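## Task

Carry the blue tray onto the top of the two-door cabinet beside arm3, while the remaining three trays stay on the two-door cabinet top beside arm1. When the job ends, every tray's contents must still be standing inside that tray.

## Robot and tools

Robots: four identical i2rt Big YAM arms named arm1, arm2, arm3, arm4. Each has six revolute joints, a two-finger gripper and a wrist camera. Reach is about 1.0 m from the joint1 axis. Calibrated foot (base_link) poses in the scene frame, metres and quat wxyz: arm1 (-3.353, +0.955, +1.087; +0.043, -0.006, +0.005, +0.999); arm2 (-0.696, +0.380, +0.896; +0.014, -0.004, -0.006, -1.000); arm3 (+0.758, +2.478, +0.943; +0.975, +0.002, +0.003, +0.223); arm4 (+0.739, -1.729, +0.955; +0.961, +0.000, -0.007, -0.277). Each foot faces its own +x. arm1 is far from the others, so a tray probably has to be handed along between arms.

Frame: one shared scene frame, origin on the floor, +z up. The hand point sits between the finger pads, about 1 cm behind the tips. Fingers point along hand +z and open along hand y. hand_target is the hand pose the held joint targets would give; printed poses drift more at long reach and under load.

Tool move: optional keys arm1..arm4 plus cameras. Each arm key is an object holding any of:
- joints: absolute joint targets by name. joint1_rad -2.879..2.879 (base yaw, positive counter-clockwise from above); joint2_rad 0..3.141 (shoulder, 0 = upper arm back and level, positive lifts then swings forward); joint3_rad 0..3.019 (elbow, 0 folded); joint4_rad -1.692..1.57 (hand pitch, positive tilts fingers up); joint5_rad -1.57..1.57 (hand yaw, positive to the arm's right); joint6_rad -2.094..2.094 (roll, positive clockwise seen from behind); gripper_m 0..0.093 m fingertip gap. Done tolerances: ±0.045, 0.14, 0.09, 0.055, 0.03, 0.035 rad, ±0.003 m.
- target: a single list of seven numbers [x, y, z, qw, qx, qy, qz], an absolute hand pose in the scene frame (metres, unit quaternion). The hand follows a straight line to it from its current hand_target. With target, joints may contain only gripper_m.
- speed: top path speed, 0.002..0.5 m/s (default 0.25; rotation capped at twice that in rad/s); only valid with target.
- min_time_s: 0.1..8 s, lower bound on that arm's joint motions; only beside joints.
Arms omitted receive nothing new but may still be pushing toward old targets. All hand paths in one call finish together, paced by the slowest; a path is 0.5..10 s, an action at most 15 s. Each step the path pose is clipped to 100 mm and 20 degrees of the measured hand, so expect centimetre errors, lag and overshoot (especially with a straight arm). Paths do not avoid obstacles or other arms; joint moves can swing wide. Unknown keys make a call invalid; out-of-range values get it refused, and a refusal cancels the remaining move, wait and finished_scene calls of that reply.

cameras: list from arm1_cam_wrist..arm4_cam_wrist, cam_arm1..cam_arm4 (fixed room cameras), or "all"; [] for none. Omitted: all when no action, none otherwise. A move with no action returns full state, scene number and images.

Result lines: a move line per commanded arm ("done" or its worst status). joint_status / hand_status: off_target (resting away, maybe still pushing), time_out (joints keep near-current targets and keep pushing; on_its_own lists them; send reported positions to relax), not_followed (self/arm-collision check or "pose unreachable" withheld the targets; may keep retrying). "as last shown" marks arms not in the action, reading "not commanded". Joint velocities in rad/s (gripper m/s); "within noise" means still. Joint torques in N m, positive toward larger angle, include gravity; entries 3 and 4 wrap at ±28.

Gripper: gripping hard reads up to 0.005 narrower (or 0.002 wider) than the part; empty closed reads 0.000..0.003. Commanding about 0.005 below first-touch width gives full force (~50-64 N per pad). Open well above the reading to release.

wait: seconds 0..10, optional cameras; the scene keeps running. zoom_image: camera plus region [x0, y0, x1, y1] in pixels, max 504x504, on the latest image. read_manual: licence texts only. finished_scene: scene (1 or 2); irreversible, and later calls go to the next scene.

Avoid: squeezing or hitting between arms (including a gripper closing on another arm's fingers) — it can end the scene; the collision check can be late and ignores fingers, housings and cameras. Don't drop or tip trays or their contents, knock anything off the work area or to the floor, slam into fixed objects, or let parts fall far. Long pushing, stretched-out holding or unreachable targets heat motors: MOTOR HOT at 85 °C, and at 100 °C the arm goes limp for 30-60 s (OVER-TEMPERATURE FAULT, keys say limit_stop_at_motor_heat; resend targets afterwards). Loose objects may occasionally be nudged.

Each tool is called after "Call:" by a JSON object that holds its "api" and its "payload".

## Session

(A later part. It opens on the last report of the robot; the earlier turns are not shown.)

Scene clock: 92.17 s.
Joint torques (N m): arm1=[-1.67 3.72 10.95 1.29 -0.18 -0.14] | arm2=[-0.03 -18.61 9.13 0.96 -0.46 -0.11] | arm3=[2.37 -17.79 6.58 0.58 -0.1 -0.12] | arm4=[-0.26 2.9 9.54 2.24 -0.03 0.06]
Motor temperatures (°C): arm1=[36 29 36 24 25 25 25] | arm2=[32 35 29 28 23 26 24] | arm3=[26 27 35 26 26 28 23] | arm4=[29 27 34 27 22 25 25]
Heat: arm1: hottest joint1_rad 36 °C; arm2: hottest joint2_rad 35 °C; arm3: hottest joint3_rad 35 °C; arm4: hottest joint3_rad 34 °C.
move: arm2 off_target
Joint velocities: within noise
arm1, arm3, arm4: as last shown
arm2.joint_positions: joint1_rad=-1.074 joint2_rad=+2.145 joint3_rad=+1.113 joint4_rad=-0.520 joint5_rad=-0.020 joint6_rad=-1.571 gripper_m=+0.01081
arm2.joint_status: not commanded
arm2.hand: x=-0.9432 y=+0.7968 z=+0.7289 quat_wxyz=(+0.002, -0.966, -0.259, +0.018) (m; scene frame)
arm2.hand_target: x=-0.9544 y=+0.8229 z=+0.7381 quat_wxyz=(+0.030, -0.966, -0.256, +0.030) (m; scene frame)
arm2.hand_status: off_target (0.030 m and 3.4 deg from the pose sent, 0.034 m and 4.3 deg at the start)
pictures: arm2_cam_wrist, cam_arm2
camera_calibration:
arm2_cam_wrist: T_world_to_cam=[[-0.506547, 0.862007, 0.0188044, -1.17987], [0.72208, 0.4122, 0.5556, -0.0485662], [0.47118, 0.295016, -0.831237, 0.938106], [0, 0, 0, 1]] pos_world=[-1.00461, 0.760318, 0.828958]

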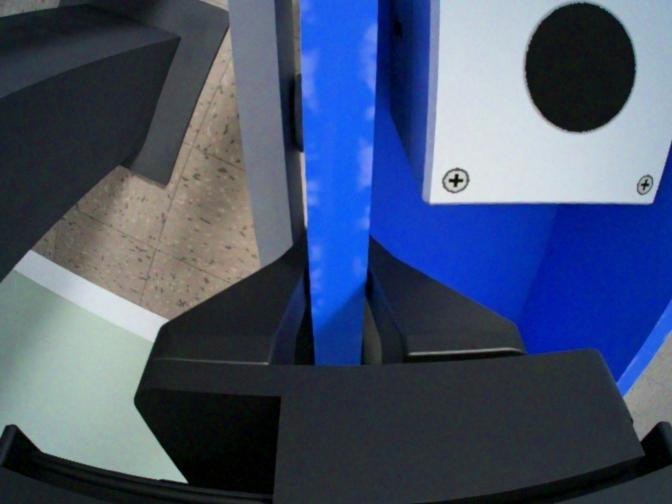

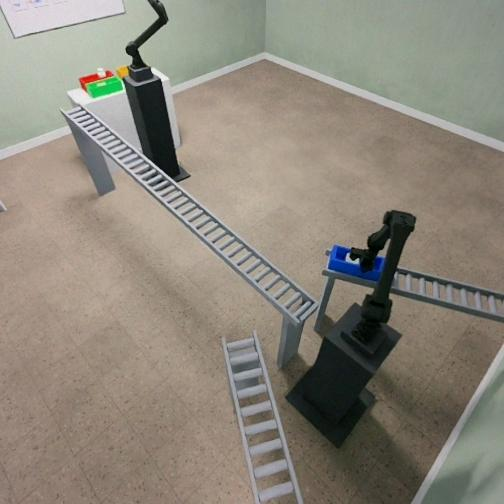

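Call:
{"api": "move", "payload": {"arm2": {"target": [-0.9495, 0.8115, 0.925, 0.0294, -0.9666, -0.2563, 0.0299], "speed": 0.4, "joints": {"gripper_m": 0.04}}, "cameras": ["arm2_cam_wrist", "cam_arm2", "cam_arm3"]}}

Scene clock: 98.10 s.
Joint torques (N m): arm1=[-2.02 3.49 10.85 1.22 -0.17 -0.13] | arm2=[0.56 -14.74 11.28 0.18 -0.09 -0.02] | arm3=[2.02 -17.67 6.49 0.65 -0.09 -0.13] | arm4=[-0.26 2.84 9.54 2.24 -0.04 0.05]
Motor temperatures (°C): arm1=[36 29 37 24 25 25 25] | arm2=[32 36 29 28 23 26 24] | arm3=[26 27 35 26 26 28 23] | arm4=[29 27 34 27 22 25 25]
Heat: arm1: hottest joint3_rad 37 °C; arm2: hottest joint2_rad 36 °C; arm3: hottest joint3_rad 35 °C; arm4: hottest joint3_rad 34 °C.
move: arm2 done
Joint velocities: within noise
arm1, arm3, arm4: as last shown
arm2.joint_positions: joint1_rad=-1.074 joint2_rad=+1.745 joint3_rad=+1.157 joint4_rad=-0.900 joint5_rad=-0.028 joint6_rad=-1.571 gripper_m=+0.03993
arm2.joint_status: all done
arm2.hand: x=-0.9463 y=+0.8047 z=+0.9257 quat_wxyz=(+0.032, -0.965, -0.259, +0.030) (m; scene frame)
arm2.hand_target: x=-0.9494 y=+0.8114 z=+0.9250 quat_wxyz=(+0.030, -0.966, -0.256, +0.030) (m; scene frame)
arm2.hand_status: done (0.008 m and 0.5 deg from the pose sent, 0.197 m and 3.4 deg at the start)
pictures: arm2_cam_wrist, cam_arm2, cam_arm3
camera_calibration:
arm2_cam_wrist: T_world_to_cam=[[-0.503815, 0.859869, 0.082433, -1.2465], [0.744024, 0.383486, 0.547144, -0.107225], [0.438861, 0.336991, -0.83297, 1.03806], [0, 0, 0, 1]] pos_world=[-1.00379, 0.763125, 1.02609]

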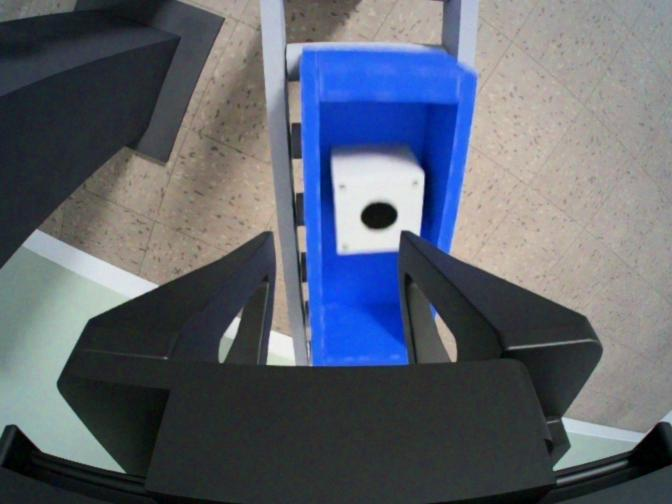

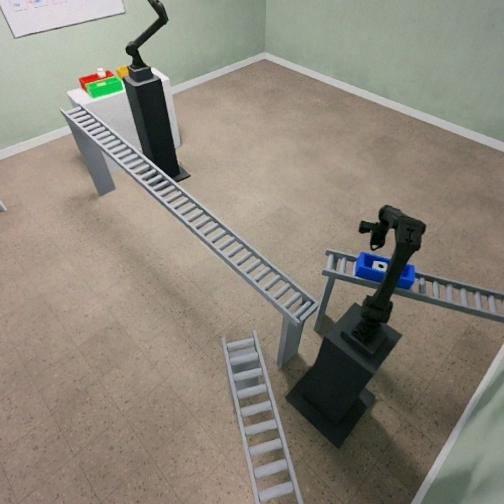

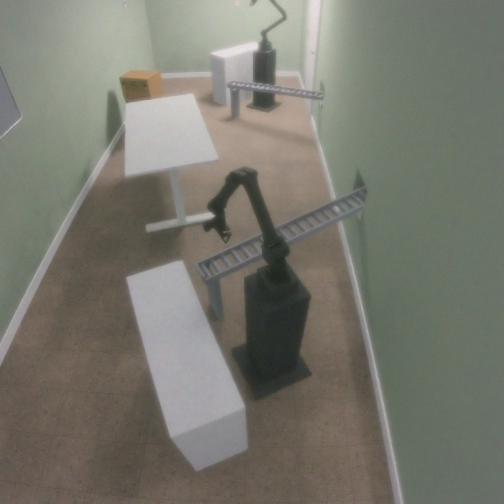

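Call:
{"api": "move", "payload": {"arm2": {"joints": {"joint1_rad": 0.45, "joint2_rad": 0.62, "joint3_rad": 1.43, "joint4_rad": -1.29, "joint5_rad": 0.0, "joint6_rad": 0.28}, "min_time_s": 4}, "cameras": ["arm3_cam_wrist", "cam_arm3", "cam_arm2"]}}

Scene clock: 103.57 s.
Joint torques (N m): arm1=[-2.14 3.55 10.81 1.26 -0.18 -0.14] | arm2=[1.2 3.49 12.29 1.46 0.21 0.01] | arm3=[1.96 -17.67 6.43 0.62 -0.09 -0.12] | arm4=[-0.32 3.02 9.58 2.22 -0.03 0.06]
Motor temperatures (°C): arm1=[36 29 37 24 25 24 25] | arm2=[31 35 30 28 23 26 24] | arm3=[26 27 35 26 25 28 23] | arm4=[29 27 34 27 22 25 25]
Heat: arm1: hottest joint3_rad 37 °C; arm2: hottest joint2_rad 35 °C; arm3: hottest joint3_rad 35 °C; arm4: hottest joint3_rad 34 °C.
move: arm2 done
Joint velocities: within noise
arm1, arm3, arm4: as last shown
arm2.joint_positions: joint1_rad=+0.440 joint2_rad=+0.617 joint3_rad=+1.397 joint4_rad=-1.277 joint5_rad=-0.002 joint6_rad=+0.272 gripper_m=+0.03994
arm2.joint_status: all done
arm2.hand: x=-0.9074 y=+0.2776 z=+1.4538 quat_wxyz=(-0.190, -0.852, -0.083, +0.481) (m; scene frame)
arm2.hand_target: x=-0.9017 y=+0.2782 z=+1.4663 quat_wxyz=(-0.196, -0.848, -0.082, +0.486) (m; scene frame)
arm2.hand_status: not commanded
pictures: arm3_cam_wrist, cam_arm2, cam_arm3
camera_calibration:
arm3_cam_wrist: T_world_to_cam=[[0.465091, -0.884735, -0.0305681, 1.33821], [-0.704596, -0.390858, 0.592262, 1.09248], [-0.535942, -0.253918, -0.805166, 1.8539], [0, 0, 0, 1]] pos_world=[1.14095, 2.0817, 0.886569]

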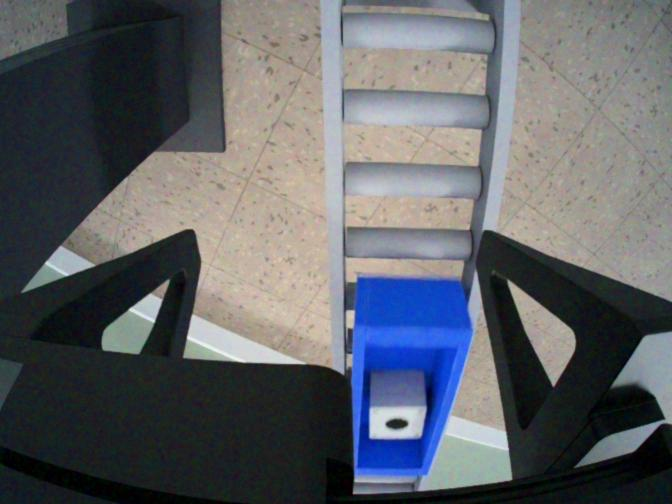

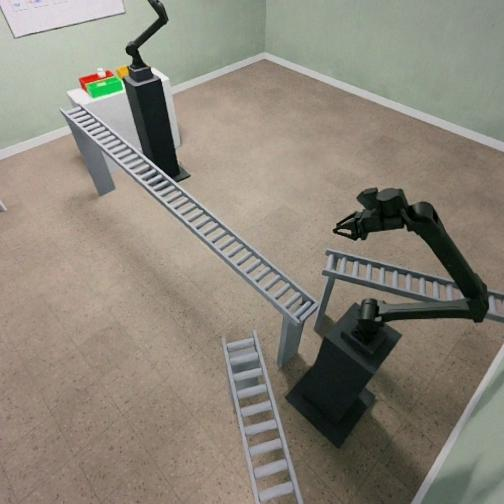

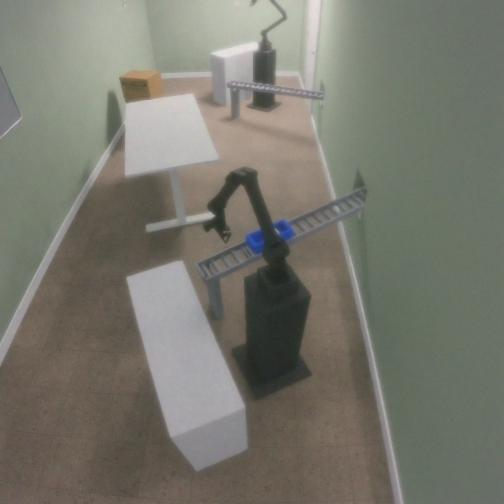

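Call:
{"api": "wait", "payload": {"seconds": 3.5, "cameras": ["arm3_cam_wrist", "cam_arm3"]}}

Scene clock: 107.40 s.
Joint torques (N m): arm1=[-1.9 3.84 10.91 1.18 -0.18 -0.16] | arm2=[1.2 3.43 12.26 1.46 0.2 0] | arm3=[1.85 -17.9 6.54 0.62 -0.07 -0.13] | arm4=[-0.26 2.84 9.54 2.25 -0.03 0.06]
Motor temperatures (°C): arm1=[36 28 37 24 25 24 25] | arm2=[31 35 31 28 23 26 24] | arm3=[26 27 35 26 25 28 23] | arm4=[29 27 34 27 22 25 25]
Heat: arm1: hottest joint3_rad 37 °C; arm2: hottest joint2_rad 35 °C; arm3: hottest joint3_rad 35 °C; arm4: hottest joint3_rad 34 °C.
Joint velocities: within noise
arm1.joint_positions: joint1_rad=+0.873 joint2_rad=+0.616 joint3_rad=+1.466 joint4_rad=-1.252 joint5_rad=+0.003 joint6_rad=+0.313 gripper_m=+0.04493
arm1.joint_status: not commanded
arm1.hand: x=-3.5243 y=+0.7982 z=+1.6815 quat_wxyz=(+0.293, +0.812, +0.191, -0.467) (m; scene frame)
arm1.hand_target: x=-3.5222 y=+0.8040 z=+1.6922 quat_wxyz=(+0.290, +0.809, +0.191, -0.474) (m; scene frame)
arm1.hand_status: not commanded
arm2.joint_positions: joint1_rad=+0.440 joint2_rad=+0.617 joint3_rad=+1.397 joint4_rad=-1.277 joint5_rad=-0.002 joint6_rad=+0.272 gripper_m=+0.03994
arm2.joint_status: all done
arm2.hand: x=-0.9074 y=+0.2776 z=+1.4538 quat_wxyz=(-0.190, -0.852, -0.082, +0.481) (m; scene frame)
arm2.hand_target: x=-0.9017 y=+0.2782 z=+1.4663 quat_wxyz=(-0.196, -0.848, -0.082, +0.486) (m; scene frame)
arm2.hand_status: not commanded
arm3.joint_positions: joint1_rad=-1.391 joint2_rad=+2.208 joint3_rad=+1.309 joint4_rad=-0.704 joint5_rad=-0.001 joint6_rad=-1.435 gripper_m=+0.09396
arm3.joint_status: not commanded
arm3.hand: x=+1.0691 y=+2.0482 z=+0.7876 quat_wxyz=(+0.009, +0.244, -0.970, -0.017) (m; scene frame)
arm3.hand_target: x=+1.0782 y=+2.0397 z=+0.7966 quat_wxyz=(+0.003, +0.250, -0.968, -0.002) (m; scene frame)
arm3.hand_status: not commanded
arm4.joint_positions: joint1_rad=+0.385 joint2_rad=+0.628 joint3_rad=+1.385 joint4_rad=-1.571 joint5_rad=-0.065 joint6_rad=-0.063 gripper_m=+0.09396
arm4.joint_status: not commanded
arm4.hand: x=+0.9336 y=-1.7515 z=+1.4482 quat_wxyz=(-0.377, -0.040, -0.925, +0.016) (m; scene frame)
arm4.hand_target: x=+0.9321 y=-1.7512 z=+1.4566 quat_wxyz=(-0.387, -0.040, -0.921, +0.018) (m; scene frame)
arm4.hand_status: not commanded
wait: 3.50 s; at rest from the start
pictures: arm3_cam_wrist, cam_arm3
camera_calibration:
arm3_cam_wrist: T_world_to_cam=[[0.465091, -0.884735, -0.0305681, 1.33821], [-0.704596, -0.390858, 0.592262, 1.09248], [-0.535942, -0.253918, -0.805166, 1.8539], [0, 0, 0, 1]] pos_world=[1.14095, 2.0817, 0.886569]

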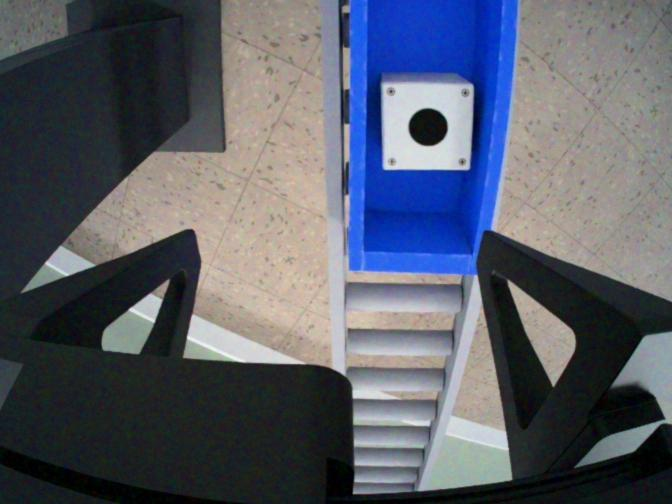

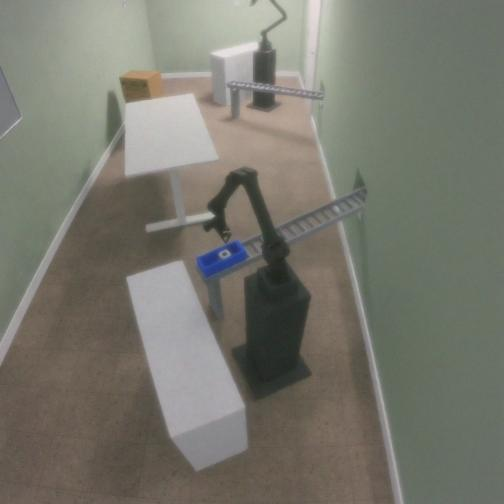

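Call:
{"api": "move", "payload": {"cameras": ["arm3_cam_wrist", "cam_arm3"]}}

Call:
{"api": "zoom_image", "payload": {"camera": "arm3_cam_wrist", "region": [300, 0, 560, 300]}}

Call:
{"api": "zoom_image", "payload": {"camera": "cam_arm3", "region": [180, 200, 300, 320]}}

Scene clock: 107.80 s.
Joint torques (N m): arm1=[-1.55 3.19 10.82 1.28 -0.18 -0.16] | arm2=[1.03 3.37 12.26 1.48 0.21 0] | arm3=[1.96 -17.55 6.42 0.57 -0.1 -0.13] | arm4=[-0.26 2.9 9.55 2.26 -0.03 0.05]
Motor temperatures (°C): arm1=[36 28 37 24 25 24 25] | arm2=[31 35 31 28 23 26 24] | arm3=[26 27 35 26 25 28 23] | arm4=[29 27 34 27 22 25 25]
Heat: arm1: hottest joint3_rad 37 °C; arm2: hottest joint2_rad 35 °C; arm3: hottest joint3_rad 35 °C; arm4: hottest joint3_rad 34 °C.
Joint velocities: within noise
arm1.joint_positions: joint1_rad=+0.873 joint2_rad=+0.616 joint3_rad=+1.466 joint4_rad=-1.252 joint5_rad=+0.003 joint6_rad=+0.313 gripper_m=+0.04493
arm1.joint_status: not commanded
arm1.hand: x=-3.5243 y=+0.7982 z=+1.6815 quat_wxyz=(+0.293, +0.812, +0.191, -0.467) (m; scene frame)
arm1.hand_target: x=-3.5222 y=+0.8040 z=+1.6922 quat_wxyz=(+0.290, +0.809, +0.191, -0.474) (m; scene frame)
arm1.hand_status: not commanded
arm2.joint_positions: joint1_rad=+0.440 joint2_rad=+0.617 joint3_rad=+1.397 joint4_rad=-1.277 joint5_rad=-0.002 joint6_rad=+0.272 gripper_m=+0.03994
arm2.joint_status: all done
arm2.hand: x=-0.9074 y=+0.2776 z=+1.4538 quat_wxyz=(-0.190, -0.852, -0.082, +0.481) (m; scene frame)
arm2.hand_target: x=-0.9017 y=+0.2782 z=+1.4663 quat_wxyz=(-0.196, -0.848, -0.082, +0.486) (m; scene frame)
arm2.hand_status: not commanded
arm3.joint_positions: joint1_rad=-1.391 joint2_rad=+2.208 joint3_rad=+1.309 joint4_rad=-0.704 joint5_rad=-0.001 joint6_rad=-1.435 gripper_m=+0.09396
arm3.joint_status: not commanded
arm3.hand: x=+1.0691 y=+2.0482 z=+0.7876 quat_wxyz=(+0.009, +0.244, -0.970, -0.017) (m; scene frame)
arm3.hand_target: x=+1.0782 y=+2.0397 z=+0.7966 quat_wxyz=(+0.003, +0.250, -0.968, -0.002) (m; scene frame)
arm3.hand_status: not commanded
arm4.joint_positions: joint1_rad=+0.385 joint2_rad=+0.628 joint3_rad=+1.385 joint4_rad=-1.571 joint5_rad=-0.065 joint6_rad=-0.063 gripper_m=+0.09396
arm4.joint_status: not commanded
arm4.hand: x=+0.9336 y=-1.7515 z=+1.4482 quat_wxyz=(-0.377, -0.040, -0.925, +0.016) (m; scene frame)
arm4.hand_target: x=+0.9321 y=-1.7512 z=+1.4566 quat_wxyz=(-0.387, -0.040, -0.921, +0.018) (m; scene frame)
arm4.hand_status: not commanded
pictures: arm3_cam_wrist, cam_arm3
camera_calibration:
arm3_cam_wrist: T_world_to_cam=[[0.465091, -0.884735, -0.0305681, 1.33821], [-0.704596, -0.390858, 0.592262, 1.09248], [-0.535942, -0.253918, -0.805166, 1.8539], [0, 0, 0, 1]] pos_world=[1.14095, 2.0817, 0.886569]

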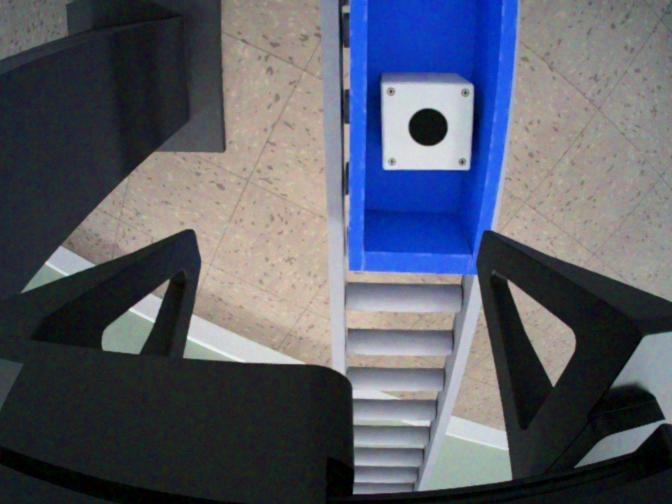

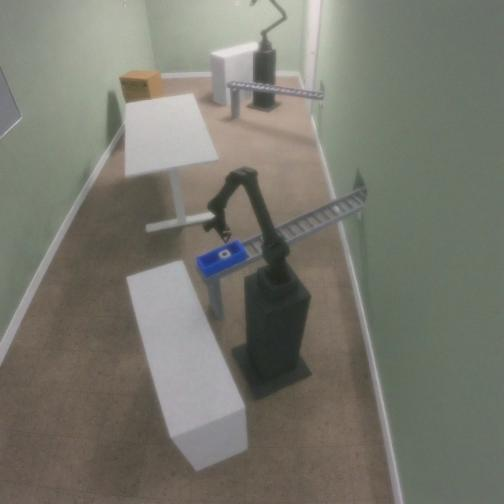

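Scaled by 1.680 from the camera's 672x504 image, which has a finer 960x720 frame.

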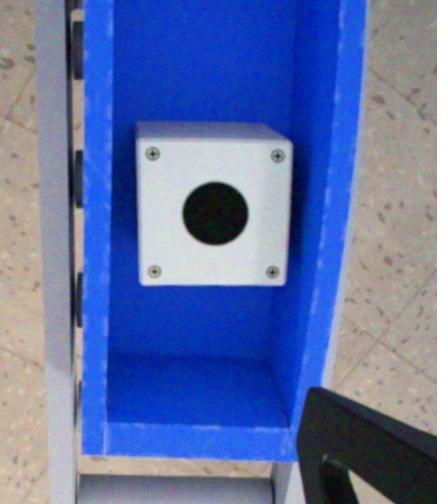

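Scaled by 4.200 from the camera's 504x504 image, which has a finer 720x720 frame.

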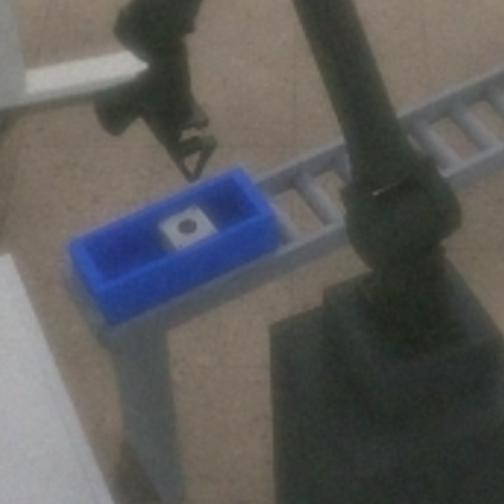

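Call:
{"api": "move", "payload": {"arm3": {"target": [1.095, 2.0375, 0.672, 0.0254, 0.2526, -0.9676, 0.0227], "speed": 0.25, "joints": {"gripper_m": 0.032}}, "cameras": ["arm3_cam_wrist", "cam_arm3"]}}

Call:
{"api": "zoom_image", "payload": {"camera": "arm3_cam_wrist", "region": [240, 0, 500, 300]}}

Scene clock: 119.13 s.
Joint torques (N m): arm1=[-1.49 3.6 10.82 1.31 -0.15 -0.14] | arm2=[1.2 3.55 12.25 1.47 0.21 -0.01] | arm3=[2.78 -17.49 6.06 0.68 0 0.06] | arm4=[-0.26 2.9 9.58 2.21 -0.03 0.05]
Motor temperatures (°C): arm1=[36 28 37 24 25 24 25] | arm2=[31 34 33 28 23 26 23] | arm3=[26 27 35 26 25 28 23] | arm4=[28 27 34 27 22 25 25]
Heat: arm1: hottest joint3_rad 37 °C; arm2: hottest joint2_rad 34 °C; arm3: hottest joint3_rad 35 °C; arm4: hottest joint3_rad 34 °C.
move: arm3 off_target
Joint velocities: within noise
arm1, arm2, arm4: as last shown
arm3.joint_positions: joint1_rad=-1.356 joint2_rad=+2.471 joint3_rad=+1.392 joint4_rad=-0.495 joint5_rad=+0.058 joint6_rad=-1.415 gripper_m=+0.03213
arm3.joint_status: all done
arm3.hand: x=+1.0810 y=+2.0463 z=+0.6681 quat_wxyz=(+0.030, +0.251, -0.967, +0.008) (m; scene frame)
arm3.hand_target: x=+1.0949 y=+2.0378 z=+0.6723 quat_wxyz=(+0.025, +0.253, -0.967, +0.023) (m; scene frame)
arm3.hand_status: off_target (0.017 m and 1.8 deg from the pose sent, 0.119 m and 5.1 deg at the start)
pictures: arm3_cam_wrist, cam_arm3
camera_calibration:
arm3_cam_wrist: T_world_to_cam=[[0.479917, -0.877275, 0.00826079, 1.27007], [-0.680539, -0.366316, 0.63457, 1.06636], [-0.553666, -0.310162, -0.772821, 1.8762], [0, 0, 0, 1]] pos_world=[1.15496, 2.08676, 0.762791]

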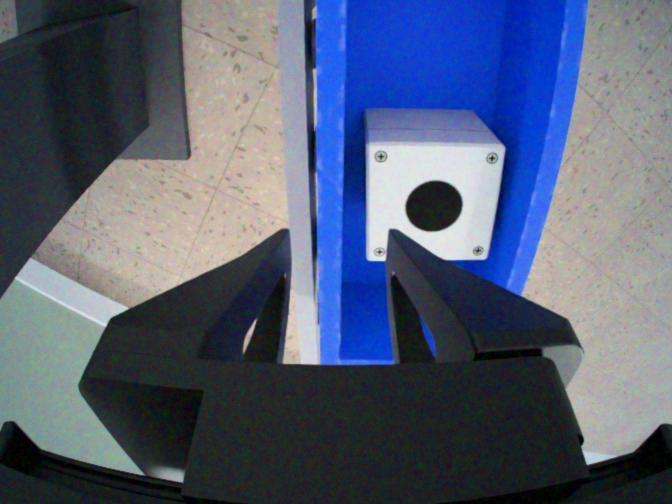

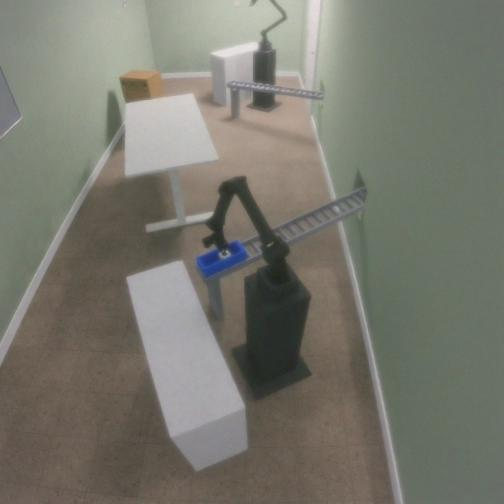

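Scaled by 1.680 from the camera's 672x504 image, which has a finer 960x720 frame.

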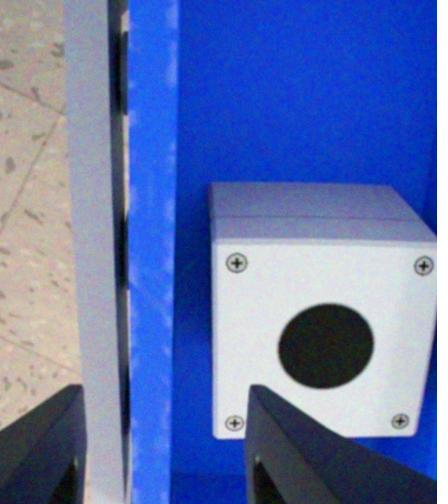

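Call:
{"api": "move", "payload": {"arm3": {"target": [1.101, 2.0456, 0.618, 0.0254, 0.2526, -0.9676, 0.0227], "speed": 0.2}, "cameras": ["arm3_cam_wrist", "cam_arm3"]}}

Call:
{"api": "zoom_image", "payload": {"camera": "arm3_cam_wrist", "region": [240, 100, 500, 360]}}

Call:
{"api": "zoom_image", "payload": {"camera": "cam_arm3", "region": [180, 200, 300, 320]}}

Scene clock: 122.73 s.
Joint torques (N m): arm1=[-1.67 3.43 10.84 1.22 -0.17 -0.15] | arm2=[1.26 3.43 12.26 1.48 0.21 0] | arm3=[2.96 -17.44 5.5 0.58 0.02 0.07] | arm4=[-0.26 2.78 9.54 2.24 -0.03 0.06]
Motor temperatures (°C): arm1=[36 28 38 24 25 24 25] | arm2=[31 33 33 28 23 26 23] | arm3=[26 28 35 26 25 28 23] | arm4=[28 27 34 27 22 25 25]
Heat: arm1: hottest joint3_rad 38 °C; arm2: hottest joint2_rad 33 °C; arm3: hottest joint3_rad 35 °C; arm4: hottest joint3_rad 34 °C.
move: arm3 off_target
Joint velocities: within noise
arm1, arm2, arm4: as last shown
arm3.joint_positions: joint1_rad=-1.341 joint2_rad=+2.590 joint3_rad=+1.452 joint4_rad=-0.433 joint5_rad=+0.058 joint6_rad=-1.397 gripper_m=+0.03213
arm3.joint_status: not commanded
arm3.hand: x=+1.0869 y=+2.0516 z=+0.6166 quat_wxyz=(+0.030, +0.250, -0.968, +0.010) (m; scene frame)
arm3.hand_target: x=+1.1010 y=+2.0457 z=+0.6184 quat_wxyz=(+0.025, +0.252, -0.967, +0.023) (m; scene frame)
arm3.hand_status: off_target (0.015 m and 1.6 deg from the pose sent, 0.054 m and 1.8 deg at the start)
pictures: arm3_cam_wrist, cam_arm3
camera_calibration:
arm3_cam_wrist: T_world_to_cam=[[0.477286, -0.878658, 0.0125418, 1.27544], [-0.682864, -0.361873, 0.634622, 1.09837], [-0.553077, -0.311461, -0.772721, 1.84327], [0, 0, 0, 1]] pos_world=[1.16076, 2.09225, 0.711295]

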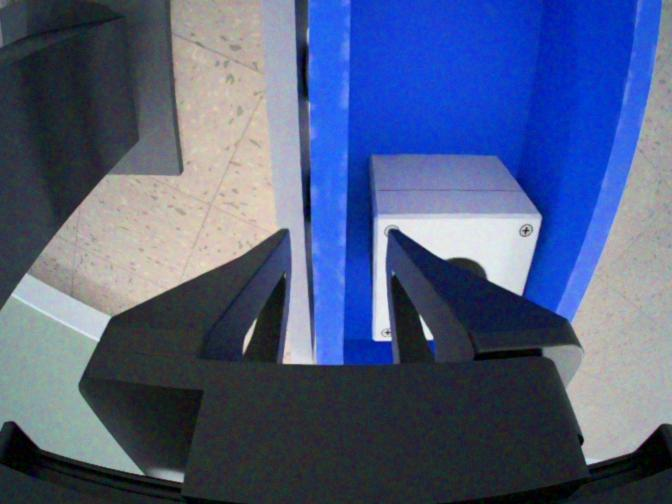

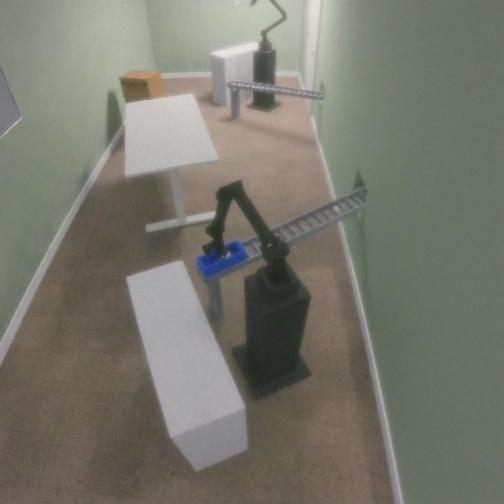

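Scaled by 1.938 from the camera's 672x504 image, which has a finer 960x720 frame.

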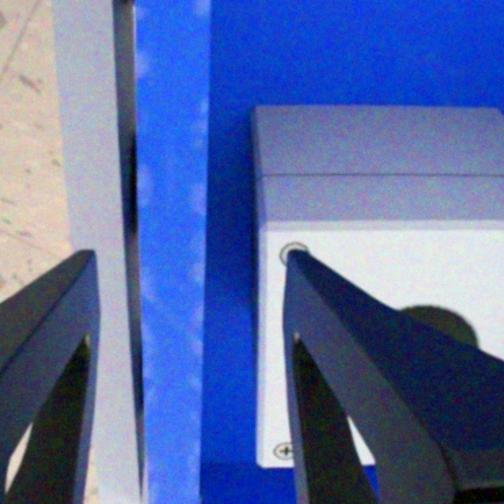

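Scaled by 4.200 from the camera's 504x504 image, which has a finer 720x720 frame.

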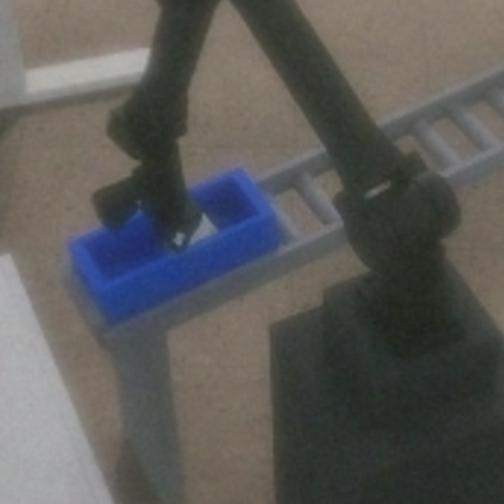

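Call:
{"api": "move", "payload": {"arm3": {"target": [1.1047, 2.0516, 0.593, 0.0254, 0.2526, -0.9676, 0.0227], "speed": 0.15, "joints": {"gripper_m": 0.026}}, "cameras": ["arm3_cam_wrist"]}}

Call:
{"api": "zoom_image", "payload": {"camera": "arm3_cam_wrist", "region": [240, 100, 500, 360]}}

Scene clock: 128.80 s.
Joint torques (N m): arm1=[-1.55 3.37 10.78 1.22 -0.14 -0.16] | arm2=[1.2 3.37 12.26 1.48 0.21 -0.01] | arm3=[3.02 -16.38 5.6 0.76 -0.08 0.04] | arm4=[-0.32 2.96 9.51 2.26 -0.03 0.06]
Motor temperatures (°C): arm1=[36 28 38 24 25 24 25] | arm2=[31 33 34 27 23 26 23] | arm3=[26 28 35 26 25 28 23] | arm4=[28 27 34 27 22 25 25]
Heat: arm1: hottest joint3_rad 38 °C; arm2: hottest joint3_rad 34 °C; arm3: hottest joint3_rad 35 °C; arm4: hottest joint3_rad 34 °C.
move: arm3 off_target
Joint velocities: within noise
arm1, arm2, arm4: as last shown
arm3.joint_positions: joint1_rad=-1.330 joint2_rad=+2.626 joint3_rad=+1.481 joint4_rad=-0.408 joint5_rad=+0.061 joint6_rad=-1.385 gripper_m=+0.02613
arm3.joint_status: all done
arm3.hand: x=+1.0953 y=+2.0496 z=+0.6026 quat_wxyz=(+0.027, +0.249, -0.968, +0.019) (m; scene frame)
arm3.hand_target: x=+1.1045 y=+2.0518 z=+0.5935 quat_wxyz=(+0.025, +0.252, -0.967, +0.023) (m; scene frame)
arm3.hand_status: off_target (0.014 m and 0.6 deg from the pose sent, 0.030 m and 1.6 deg at the start)
pictures: arm3_cam_wrist
camera_calibration:
arm3_cam_wrist: T_world_to_cam=[[0.476101, -0.878834, 0.0312831, 1.26014], [-0.689446, -0.350947, 0.63364, 1.09773], [-0.545886, -0.323245, -0.772995, 1.85293], [0, 0, 0, 1]] pos_world=[1.16836, 2.09165, 0.697316]

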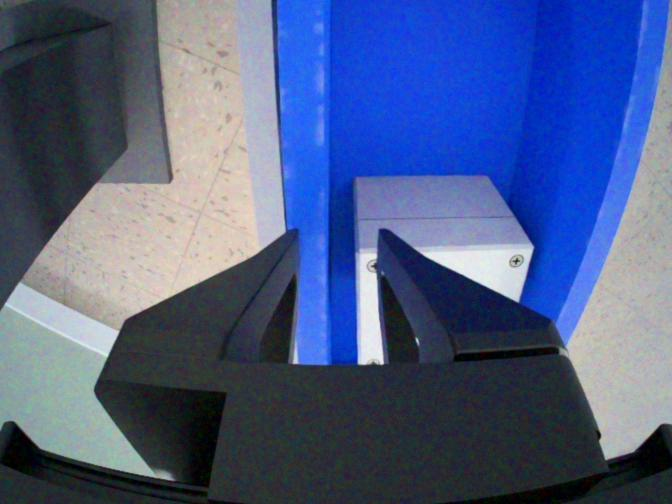

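Scaled by 1.938 from the camera's 672x504 image, which has a finer 960x720 frame.

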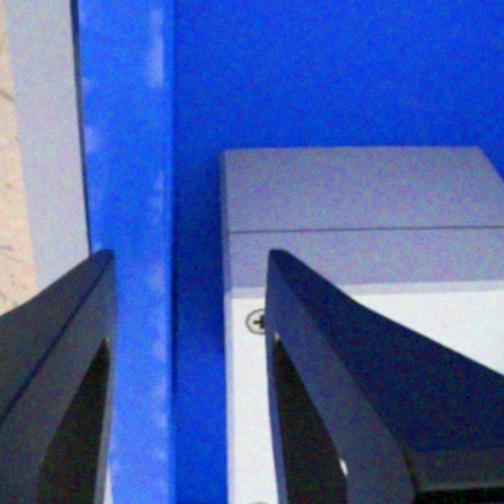

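Call:
{"api": "move", "payload": {"arm3": {"target": [1.112, 2.0552, 0.627, 0.0254, 0.2526, -0.9676, 0.0227], "speed": 0.15, "joints": {"gripper_m": 0.036}}, "cameras": ["arm3_cam_wrist"]}}

Call:
{"api": "zoom_image", "payload": {"camera": "arm3_cam_wrist", "region": [240, 100, 500, 360]}}

Scene clock: 137.40 s.
Joint torques (N m): arm1=[-1.61 3.49 10.85 1.26 -0.15 -0.15] | arm2=[1.2 3.55 12.29 1.46 0.21 -0.01] | arm3=[3.19 -20.72 3.34 0.02 -0.07 0.07] | arm4=[-0.26 2.96 9.52 2.25 -0.04 0.06]
Motor temperatures (°C): arm1=[36 28 38 24 25 24 25] | arm2=[31 32 35 27 23 26 23] | arm3=[26 28 35 26 25 28 23] | arm4=[28 27 34 27 22 25 25]
Heat: arm1: hottest joint3_rad 38 °C; arm2: hottest joint3_rad 35 °C; arm3: hottest joint3_rad 35 °C; arm4: hottest joint3_rad 34 °C.
move: arm3 off_target
Joint velocities: within noise
arm1, arm2, arm4: as last shown
arm3.joint_positions: joint1_rad=-1.314 joint2_rad=+2.608 joint3_rad=+1.462 joint4_rad=-0.426 joint5_rad=+0.061 joint6_rad=-1.371 gripper_m=+0.03587
arm3.joint_status: all done
arm3.hand: x=+1.0972 y=+2.0606 z=+0.6087 quat_wxyz=(+0.031, +0.250, -0.968, +0.011) (m; scene frame)
arm3.hand_target: x=+1.1120 y=+2.0554 z=+0.6266 quat_wxyz=(+0.025, +0.253, -0.967, +0.023) (m; scene frame)
arm3.hand_status: off_target (0.024 m and 1.5 deg from the pose sent, 0.030 m and 0.6 deg at the start)
pictures: arm3_cam_wrist
camera_calibration:
arm3_cam_wrist: T_world_to_cam=[[0.477394, -0.878587, 0.013417, 1.27772], [-0.68167, -0.360675, 0.636585, 1.10871], [-0.554456, -0.313048, -0.77109, 1.84949], [0, 0, 0, 1]] pos_world=[1.17126, 2.10145, 0.70319]

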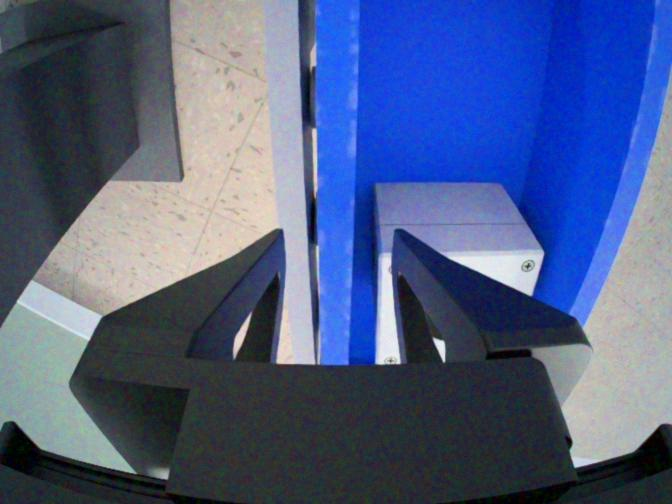

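Scaled by 1.938 from the camera's 672x504 image, which has a finer 960x720 frame.

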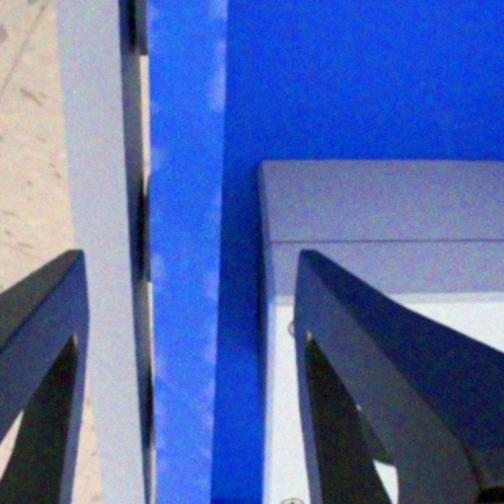

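Call:
{"api": "move", "payload": {"arm3": {"target": [1.1109, 2.0556, 0.578, 0.0254, 0.2526, -0.9676, 0.0227], "speed": 0.15}, "cameras": ["arm3_cam_wrist"]}}

Call:
{"api": "zoom_image", "payload": {"camera": "arm3_cam_wrist", "region": [240, 100, 500, 360]}}

Scene clock: 139.77 s.
Joint torques (N m): arm1=[-1.9 3.19 10.91 1.25 -0.16 -0.16] | arm2=[1.26 3.37 12.29 1.47 0.21 0] | arm3=[2.84 -17.38 5.33 0.7 -0.06 0.05] | arm4=[-0.26 2.9 9.55 2.28 -0.04 0.06]
Motor temperatures (°C): arm1=[36 28 38 24 25 24 25] | arm2=[31 32 35 27 23 26 23] | arm3=[26 28 35 26 25 28 23] | arm4=[28 27 34 27 22 25 25]
Heat: arm1: hottest joint3_rad 38 °C; arm2: hottest joint3_rad 35 °C; arm3: hottest joint3_rad 35 °C; arm4: hottest joint3_rad 34 °C.
move: arm3 off_target
Joint velocities: within noise
arm1, arm2, arm4: as last shown
arm3.joint_positions: joint1_rad=-1.314 joint2_rad=+2.681 joint3_rad=+1.511 joint4_rad=-0.400 joint5_rad=+0.061 joint6_rad=-1.370 gripper_m=+0.03588
arm3.joint_status: not commanded
arm3.hand: x=+1.0976 y=+2.0600 z=+0.5786 quat_wxyz=(+0.030, +0.250, -0.968, +0.012) (m; scene frame)
arm3.hand_target: x=+1.1109 y=+2.0559 z=+0.5783 quat_wxyz=(+0.025, +0.252, -0.967, +0.023) (m; scene frame)
arm3.hand_status: off_target (0.014 m and 1.4 deg from the pose sent, 0.034 m and 1.5 deg at the start)
pictures: arm3_cam_wrist
camera_calibration:
arm3_cam_wrist: T_world_to_cam=[[0.476989, -0.87877, 0.0156479, 1.2769], [-0.682739, -0.359255, 0.636242, 1.1264], [-0.553489, -0.314164, -0.771331, 1.82766], [0, 0, 0, 1]] pos_world=[1.17156, 2.10095, 0.673093]

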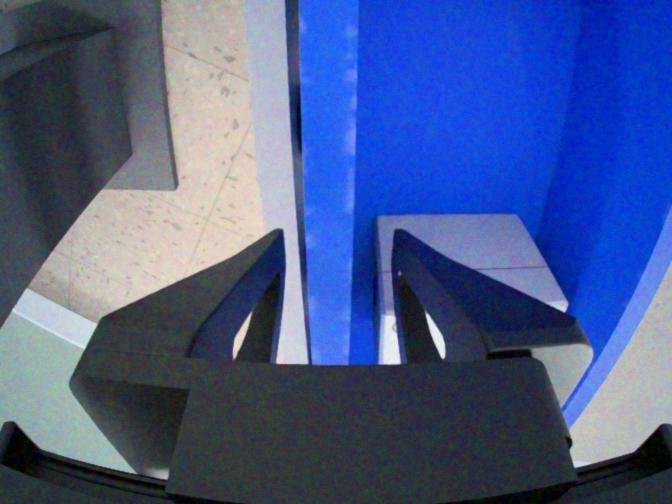

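Scaled by 1.938 from the camera's 672x504 image, which has a finer 960x720 frame.

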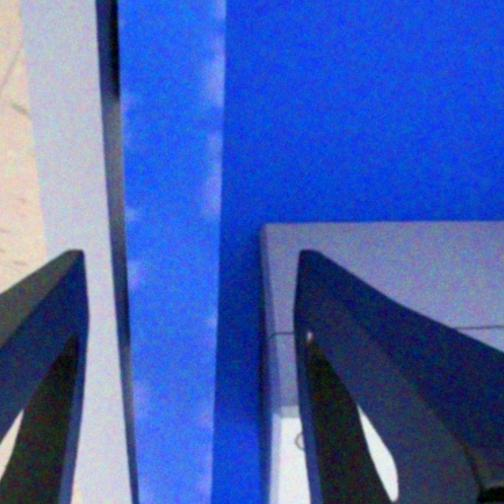

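Call:
{"api": "move", "payload": {"arm3": {"target": [1.1098, 2.0576, 0.567, 0.0254, 0.2526, -0.9676, 0.0227], "speed": 0.12}, "cameras": ["arm3_cam_wrist"]}}

Call:
{"api": "zoom_image", "payload": {"camera": "arm3_cam_wrist", "region": [240, 100, 500, 360]}}

Scene clock: 141.53 s.
Joint torques (N m): arm1=[-1.73 3.72 10.88 1.24 -0.16 -0.13] | arm2=[1.2 3.43 12.27 1.46 0.2 0] | arm3=[3.08 -17.08 5.26 0.72 -0.05 0.07] | arm4=[-0.32 2.9 9.55 2.21 -0.03 0.05]
Motor temperatures (°C): arm1=[36 28 38 24 25 24 25] | arm2=[31 32 35 27 23 26 23] | arm3=[26 28 35 26 25 28 23] | arm4=[28 27 34 27 22 25 25]
Heat: arm1: hottest joint3_rad 38 °C; arm2: hottest joint3_rad 35 °C; arm3: hottest joint3_rad 35 °C; arm4: hottest joint3_rad 34 °C.
move: arm3 off_target
Joint velocities: within noise
arm1, arm2, arm4: as last shown
arm3.joint_positions: joint1_rad=-1.314 joint2_rad=+2.698 joint3_rad=+1.521 joint4_rad=-0.387 joint5_rad=+0.061 joint6_rad=-1.370 gripper_m=+0.03588
arm3.joint_status: not commanded
arm3.hand: x=+1.0977 y=+2.0598 z=+0.5709 quat_wxyz=(+0.029, +0.249, -0.968, +0.014) (m; scene frame)
arm3.hand_target: x=+1.1097 y=+2.0579 z=+0.5673 quat_wxyz=(+0.025, +0.253, -0.967, +0.023) (m; scene frame)
arm3.hand_status: off_target (0.013 m and 1.2 deg from the pose sent, 0.017 m and 1.4 deg at the start)
pictures: arm3_cam_wrist
camera_calibration:
arm3_cam_wrist: T_world_to_cam=[[0.476298, -0.879053, 0.0201552, 1.2756], [-0.684925, -0.356544, 0.635416, 1.12854], [-0.551378, -0.316452, -0.771907, 1.82445], [0, 0, 0, 1]] pos_world=[1.17136, 2.10105, 0.6655]

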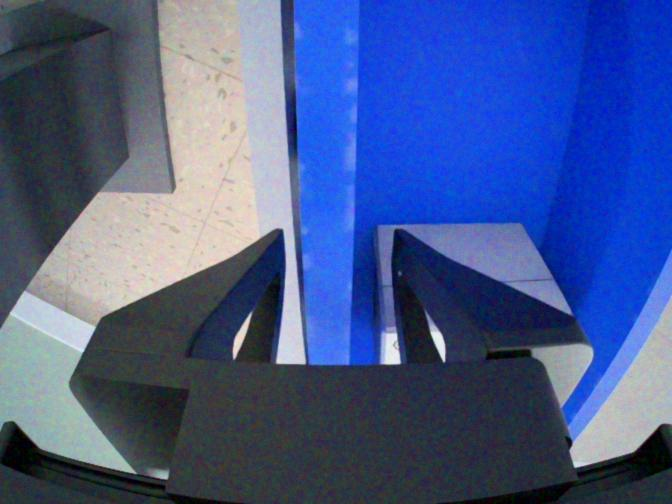

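Scaled by 1.938 from the camera's 672x504 image, which has a finer 960x720 frame.

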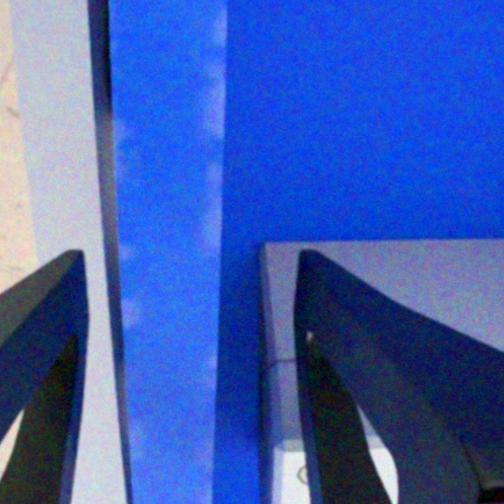

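Call:
{"api": "move", "payload": {"arm3": {"joints": {"gripper_m": 0.0}}, "cameras": ["arm3_cam_wrist"]}}

Scene clock: 142.43 s.
Joint torques (N m): arm1=[-1.79 3.66 10.92 1.26 -0.17 -0.16] | arm2=[1.2 3.31 12.3 1.5 0.2 -0.01] | arm3=[2.73 -16.85 5.29 0.8 -0.09 0.04] | arm4=[-0.38 2.9 9.54 2.25 -0.03 0.06]
Motor temperatures (°C): arm1=[36 28 38 24 25 24 25] | arm2=[31 32 35 27 23 26 23] | arm3=[26 28 35 26 25 28 23] | arm4=[28 27 34 27 22 25 25]
Heat: arm1: hottest joint3_rad 38 °C; arm2: hottest joint3_rad 35 °C; arm3: hottest joint3_rad 35 °C; arm4: hottest joint3_rad 34 °C.
move: arm3 off_target
Joint velocities: within noise
arm1, arm2, arm4: as last shown
arm3.joint_positions: joint1_rad=-1.314 joint2_rad=+2.698 joint3_rad=+1.521 joint4_rad=-0.387 joint5_rad=+0.062 joint6_rad=-1.368 gripper_m=+0.01197
arm3.joint_status: gripper_m off_target (ended at +0.01200, target +0.00000)
arm3.hand: x=+1.0980 y=+2.0596 z=+0.5710 quat_wxyz=(+0.030, +0.249, -0.968, +0.014) (m; scene frame)
arm3.hand_target: x=+1.1097 y=+2.0578 z=+0.5673 quat_wxyz=(+0.025, +0.252, -0.967, +0.023) (m; scene frame)
arm3.hand_status: not commanded
pictures: arm3_cam_wrist
camera_calibration:
arm3_cam_wrist: T_world_to_cam=[[0.47565, -0.879379, 0.0212067, 1.27603], [-0.685195, -0.355284, 0.635832, 1.12606], [-0.551602, -0.316964, -0.771536, 1.82564], [0, 0, 0, 1]] pos_world=[1.17166, 2.10085, 0.6655]

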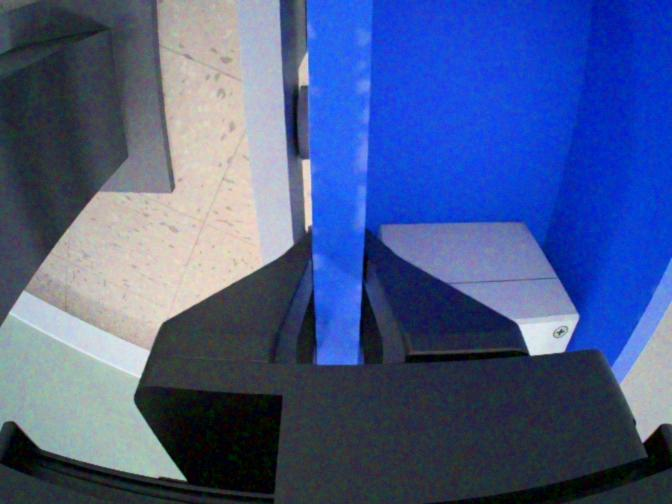

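Call:
{"api": "move", "payload": {"arm3": {"target": [1.1097, 2.0578, 0.955, -0.0108, 0.2526, -0.9676, 0.0334], "speed": 0.22}, "cameras": ["arm3_cam_wrist", "cam_arm3"]}}

Scene clock: 148.67 s.
Joint torques (N m): arm1=[-2.02 3.49 10.81 1.22 -0.16 -0.16] | arm2=[1.2 3.49 12.27 1.43 0.22 -0.01] | arm3=[0.73 -19.6 11.64 0.08 0.06 -0.08] | arm4=[-0.38 3.02 9.55 2.24 -0.02 0.05]
Motor temperatures (°C): arm1=[36 28 38 24 25 24 25] | arm2=[31 32 35 27 23 26 23] | arm3=[26 29 35 26 25 28 23] | arm4=[28 27 34 27 22 25 25]
Heat: arm1: hottest joint3_rad 38 °C; arm2: hottest joint3_rad 35 °C; arm3: hottest joint3_rad 35 °C; arm4: hottest joint3_rad 34 °C.
move: arm3 off_target
Joint velocities: within noise
arm1.joint_positions: joint1_rad=+0.873 joint2_rad=+0.616 joint3_rad=+1.466 joint4_rad=-1.252 joint5_rad=+0.003 joint6_rad=+0.313 gripper_m=+0.04493
arm1.joint_status: not commanded
arm1.hand: x=-3.5243 y=+0.7982 z=+1.6815 quat_wxyz=(+0.293, +0.812, +0.191, -0.467) (m; scene frame)
arm1.hand_target: x=-3.5222 y=+0.8040 z=+1.6922 quat_wxyz=(+0.290, +0.809, +0.191, -0.474) (m; scene frame)
arm1.hand_status: not commanded
arm2.joint_positions: joint1_rad=+0.440 joint2_rad=+0.617 joint3_rad=+1.397 joint4_rad=-1.277 joint5_rad=-0.002 joint6_rad=+0.272 gripper_m=+0.03994
arm2.joint_status: not commanded
arm2.hand: x=-0.9074 y=+0.2776 z=+1.4538 quat_wxyz=(-0.190, -0.852, -0.082, +0.481) (m; scene frame)
arm2.hand_target: x=-0.9017 y=+0.2782 z=+1.4663 quat_wxyz=(-0.196, -0.848, -0.082, +0.486) (m; scene frame)
arm2.hand_status: not commanded
arm3.joint_positions: joint1_rad=-1.314 joint2_rad=+1.945 joint3_rad=+1.265 joint4_rad=-0.919 joint5_rad=+0.002 joint6_rad=-1.379 gripper_m=+0.01198
arm3.joint_status: not commanded
arm3.hand: x=+1.0908 y=+2.0863 z=+0.9105 quat_wxyz=(+0.010, +0.254, -0.967, -0.014) (m; scene frame)
arm3.hand_target: x=+1.1081 y=+2.0597 z=+0.9555 quat_wxyz=(-0.011, +0.252, -0.967, +0.034) (m; scene frame)
arm3.hand_status: off_target (0.056 m and 5.9 deg from the pose sent, 0.384 m and 5.1 deg at the start)
arm4.joint_positions: joint1_rad=+0.385 joint2_rad=+0.628 joint3_rad=+1.385 joint4_rad=-1.571 joint5_rad=-0.065 joint6_rad=-0.063 gripper_m=+0.09396
arm4.joint_status: not commanded
arm4.hand: x=+0.9336 y=-1.7515 z=+1.4482 quat_wxyz=(-0.377, -0.040, -0.925, +0.016) (m; scene frame)
arm4.hand_target: x=+0.9321 y=-1.7512 z=+1.4566 quat_wxyz=(-0.387, -0.040, -0.921, +0.018) (m; scene frame)
arm4.hand_status: not commanded
pictures: arm3_cam_wrist, cam_arm3
camera_calibration:
arm3_cam_wrist: T_world_to_cam=[[0.483712, -0.87489, -0.0242901, 1.31899], [-0.696514, -0.4016, 0.594631, 1.06128], [-0.529992, -0.270712, -0.803632, 2.00129], [0, 0, 0, 1]] pos_world=[1.16185, 2.12195, 1.00927]

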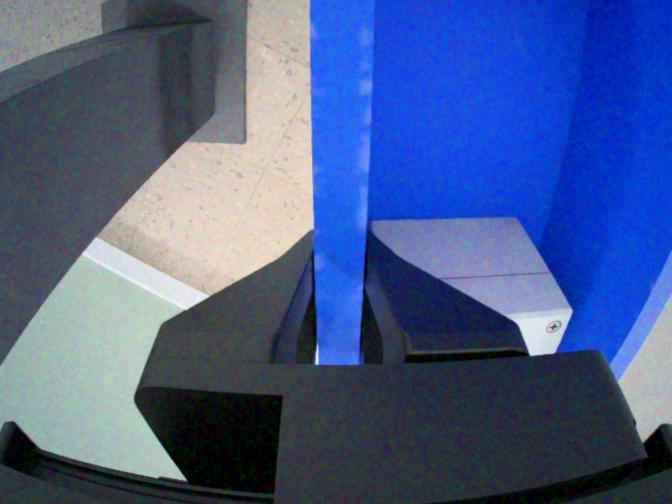

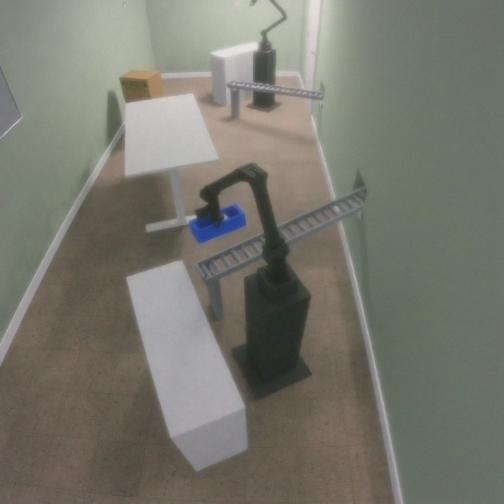

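Call:
{"api": "move", "payload": {"arm3": {"joints": {"joint1_rad": 0.045, "joint2_rad": 1.793, "joint3_rad": 1.173, "joint4_rad": -0.853, "joint5_rad": 0.0, "joint6_rad": -1.495}, "min_time_s": 3.2}, "cameras": ["arm3_cam_wrist", "cam_arm3"]}}

Scene clock: 155.43 s.
Joint torques (N m): arm1=[-2.14 3.49 10.82 1.2 -0.18 -0.16] | arm2=[1.26 3.43 12.26 1.46 0.21 0.01] | arm3=[1.96 -19.49 8.25 0.9 0.16 -0.11] | arm4=[-0.26 3.02 9.55 2.22 -0.03 0.04]
Motor temperatures (°C): arm1=[35 28 38 24 25 24 25] | arm2=[31 32 36 27 23 26 23] | arm3=[26 29 36 26 25 28 24] | arm4=[28 27 34 27 22 25 25]
Heat: arm1: hottest joint3_rad 38 °C; arm2: hottest joint3_rad 36 °C; arm3: hottest joint3_rad 36 °C; arm4: hottest joint3_rad 34 °C.
move: arm3 done
Joint velocities: within noise
arm1, arm2, arm4: as last shown
arm3.joint_positions: joint1_rad=+0.045 joint2_rad=+1.860 joint3_rad=+1.155 joint4_rad=-0.868 joint5_rad=-0.006 joint6_rad=-1.489 gripper_m=+0.01198
arm3.joint_status: all done
arm3.hand: x=+1.1852 y=+2.7086 z=+0.9194 quat_wxyz=(+0.000, +0.837, -0.547, -0.007) (m; scene frame)
arm3.hand_target: x=+1.2048 y=+2.7175 z=+0.9570 quat_wxyz=(-0.042, +0.837, -0.544, +0.020) (m; scene frame)
arm3.hand_status: not commanded
pictures: arm3_cam_wrist, cam_arm3
camera_calibration:
arm3_cam_wrist: T_world_to_cam=[[0.919598, 0.39286, -0.000732451, -2.15411], [0.321515, -0.751522, 0.576057, 1.12994], [0.225759, -0.529977, -0.817409, 2.04614], [0, 0, 0, 1]] pos_world=[1.15569, 2.77985, 1.02004]

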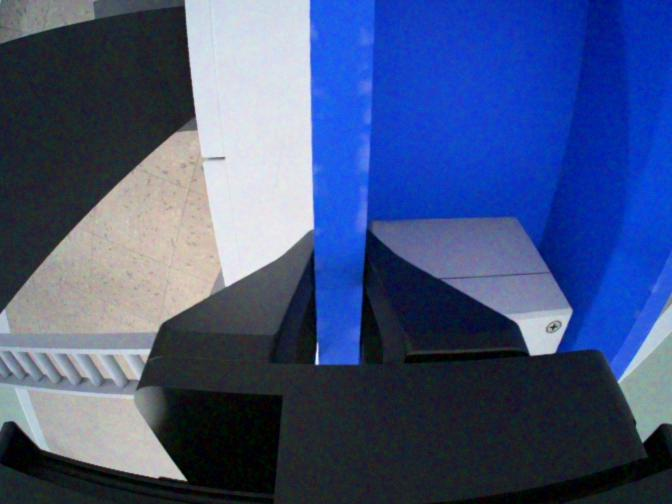

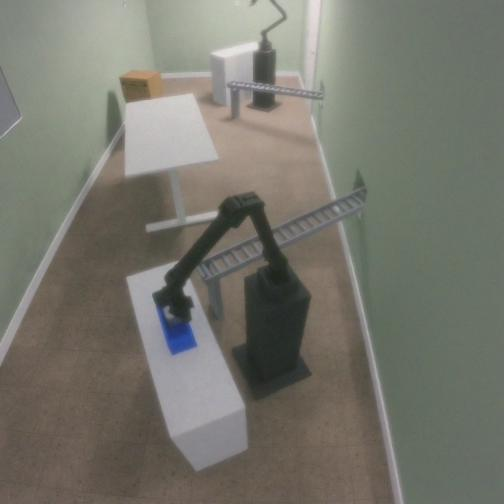

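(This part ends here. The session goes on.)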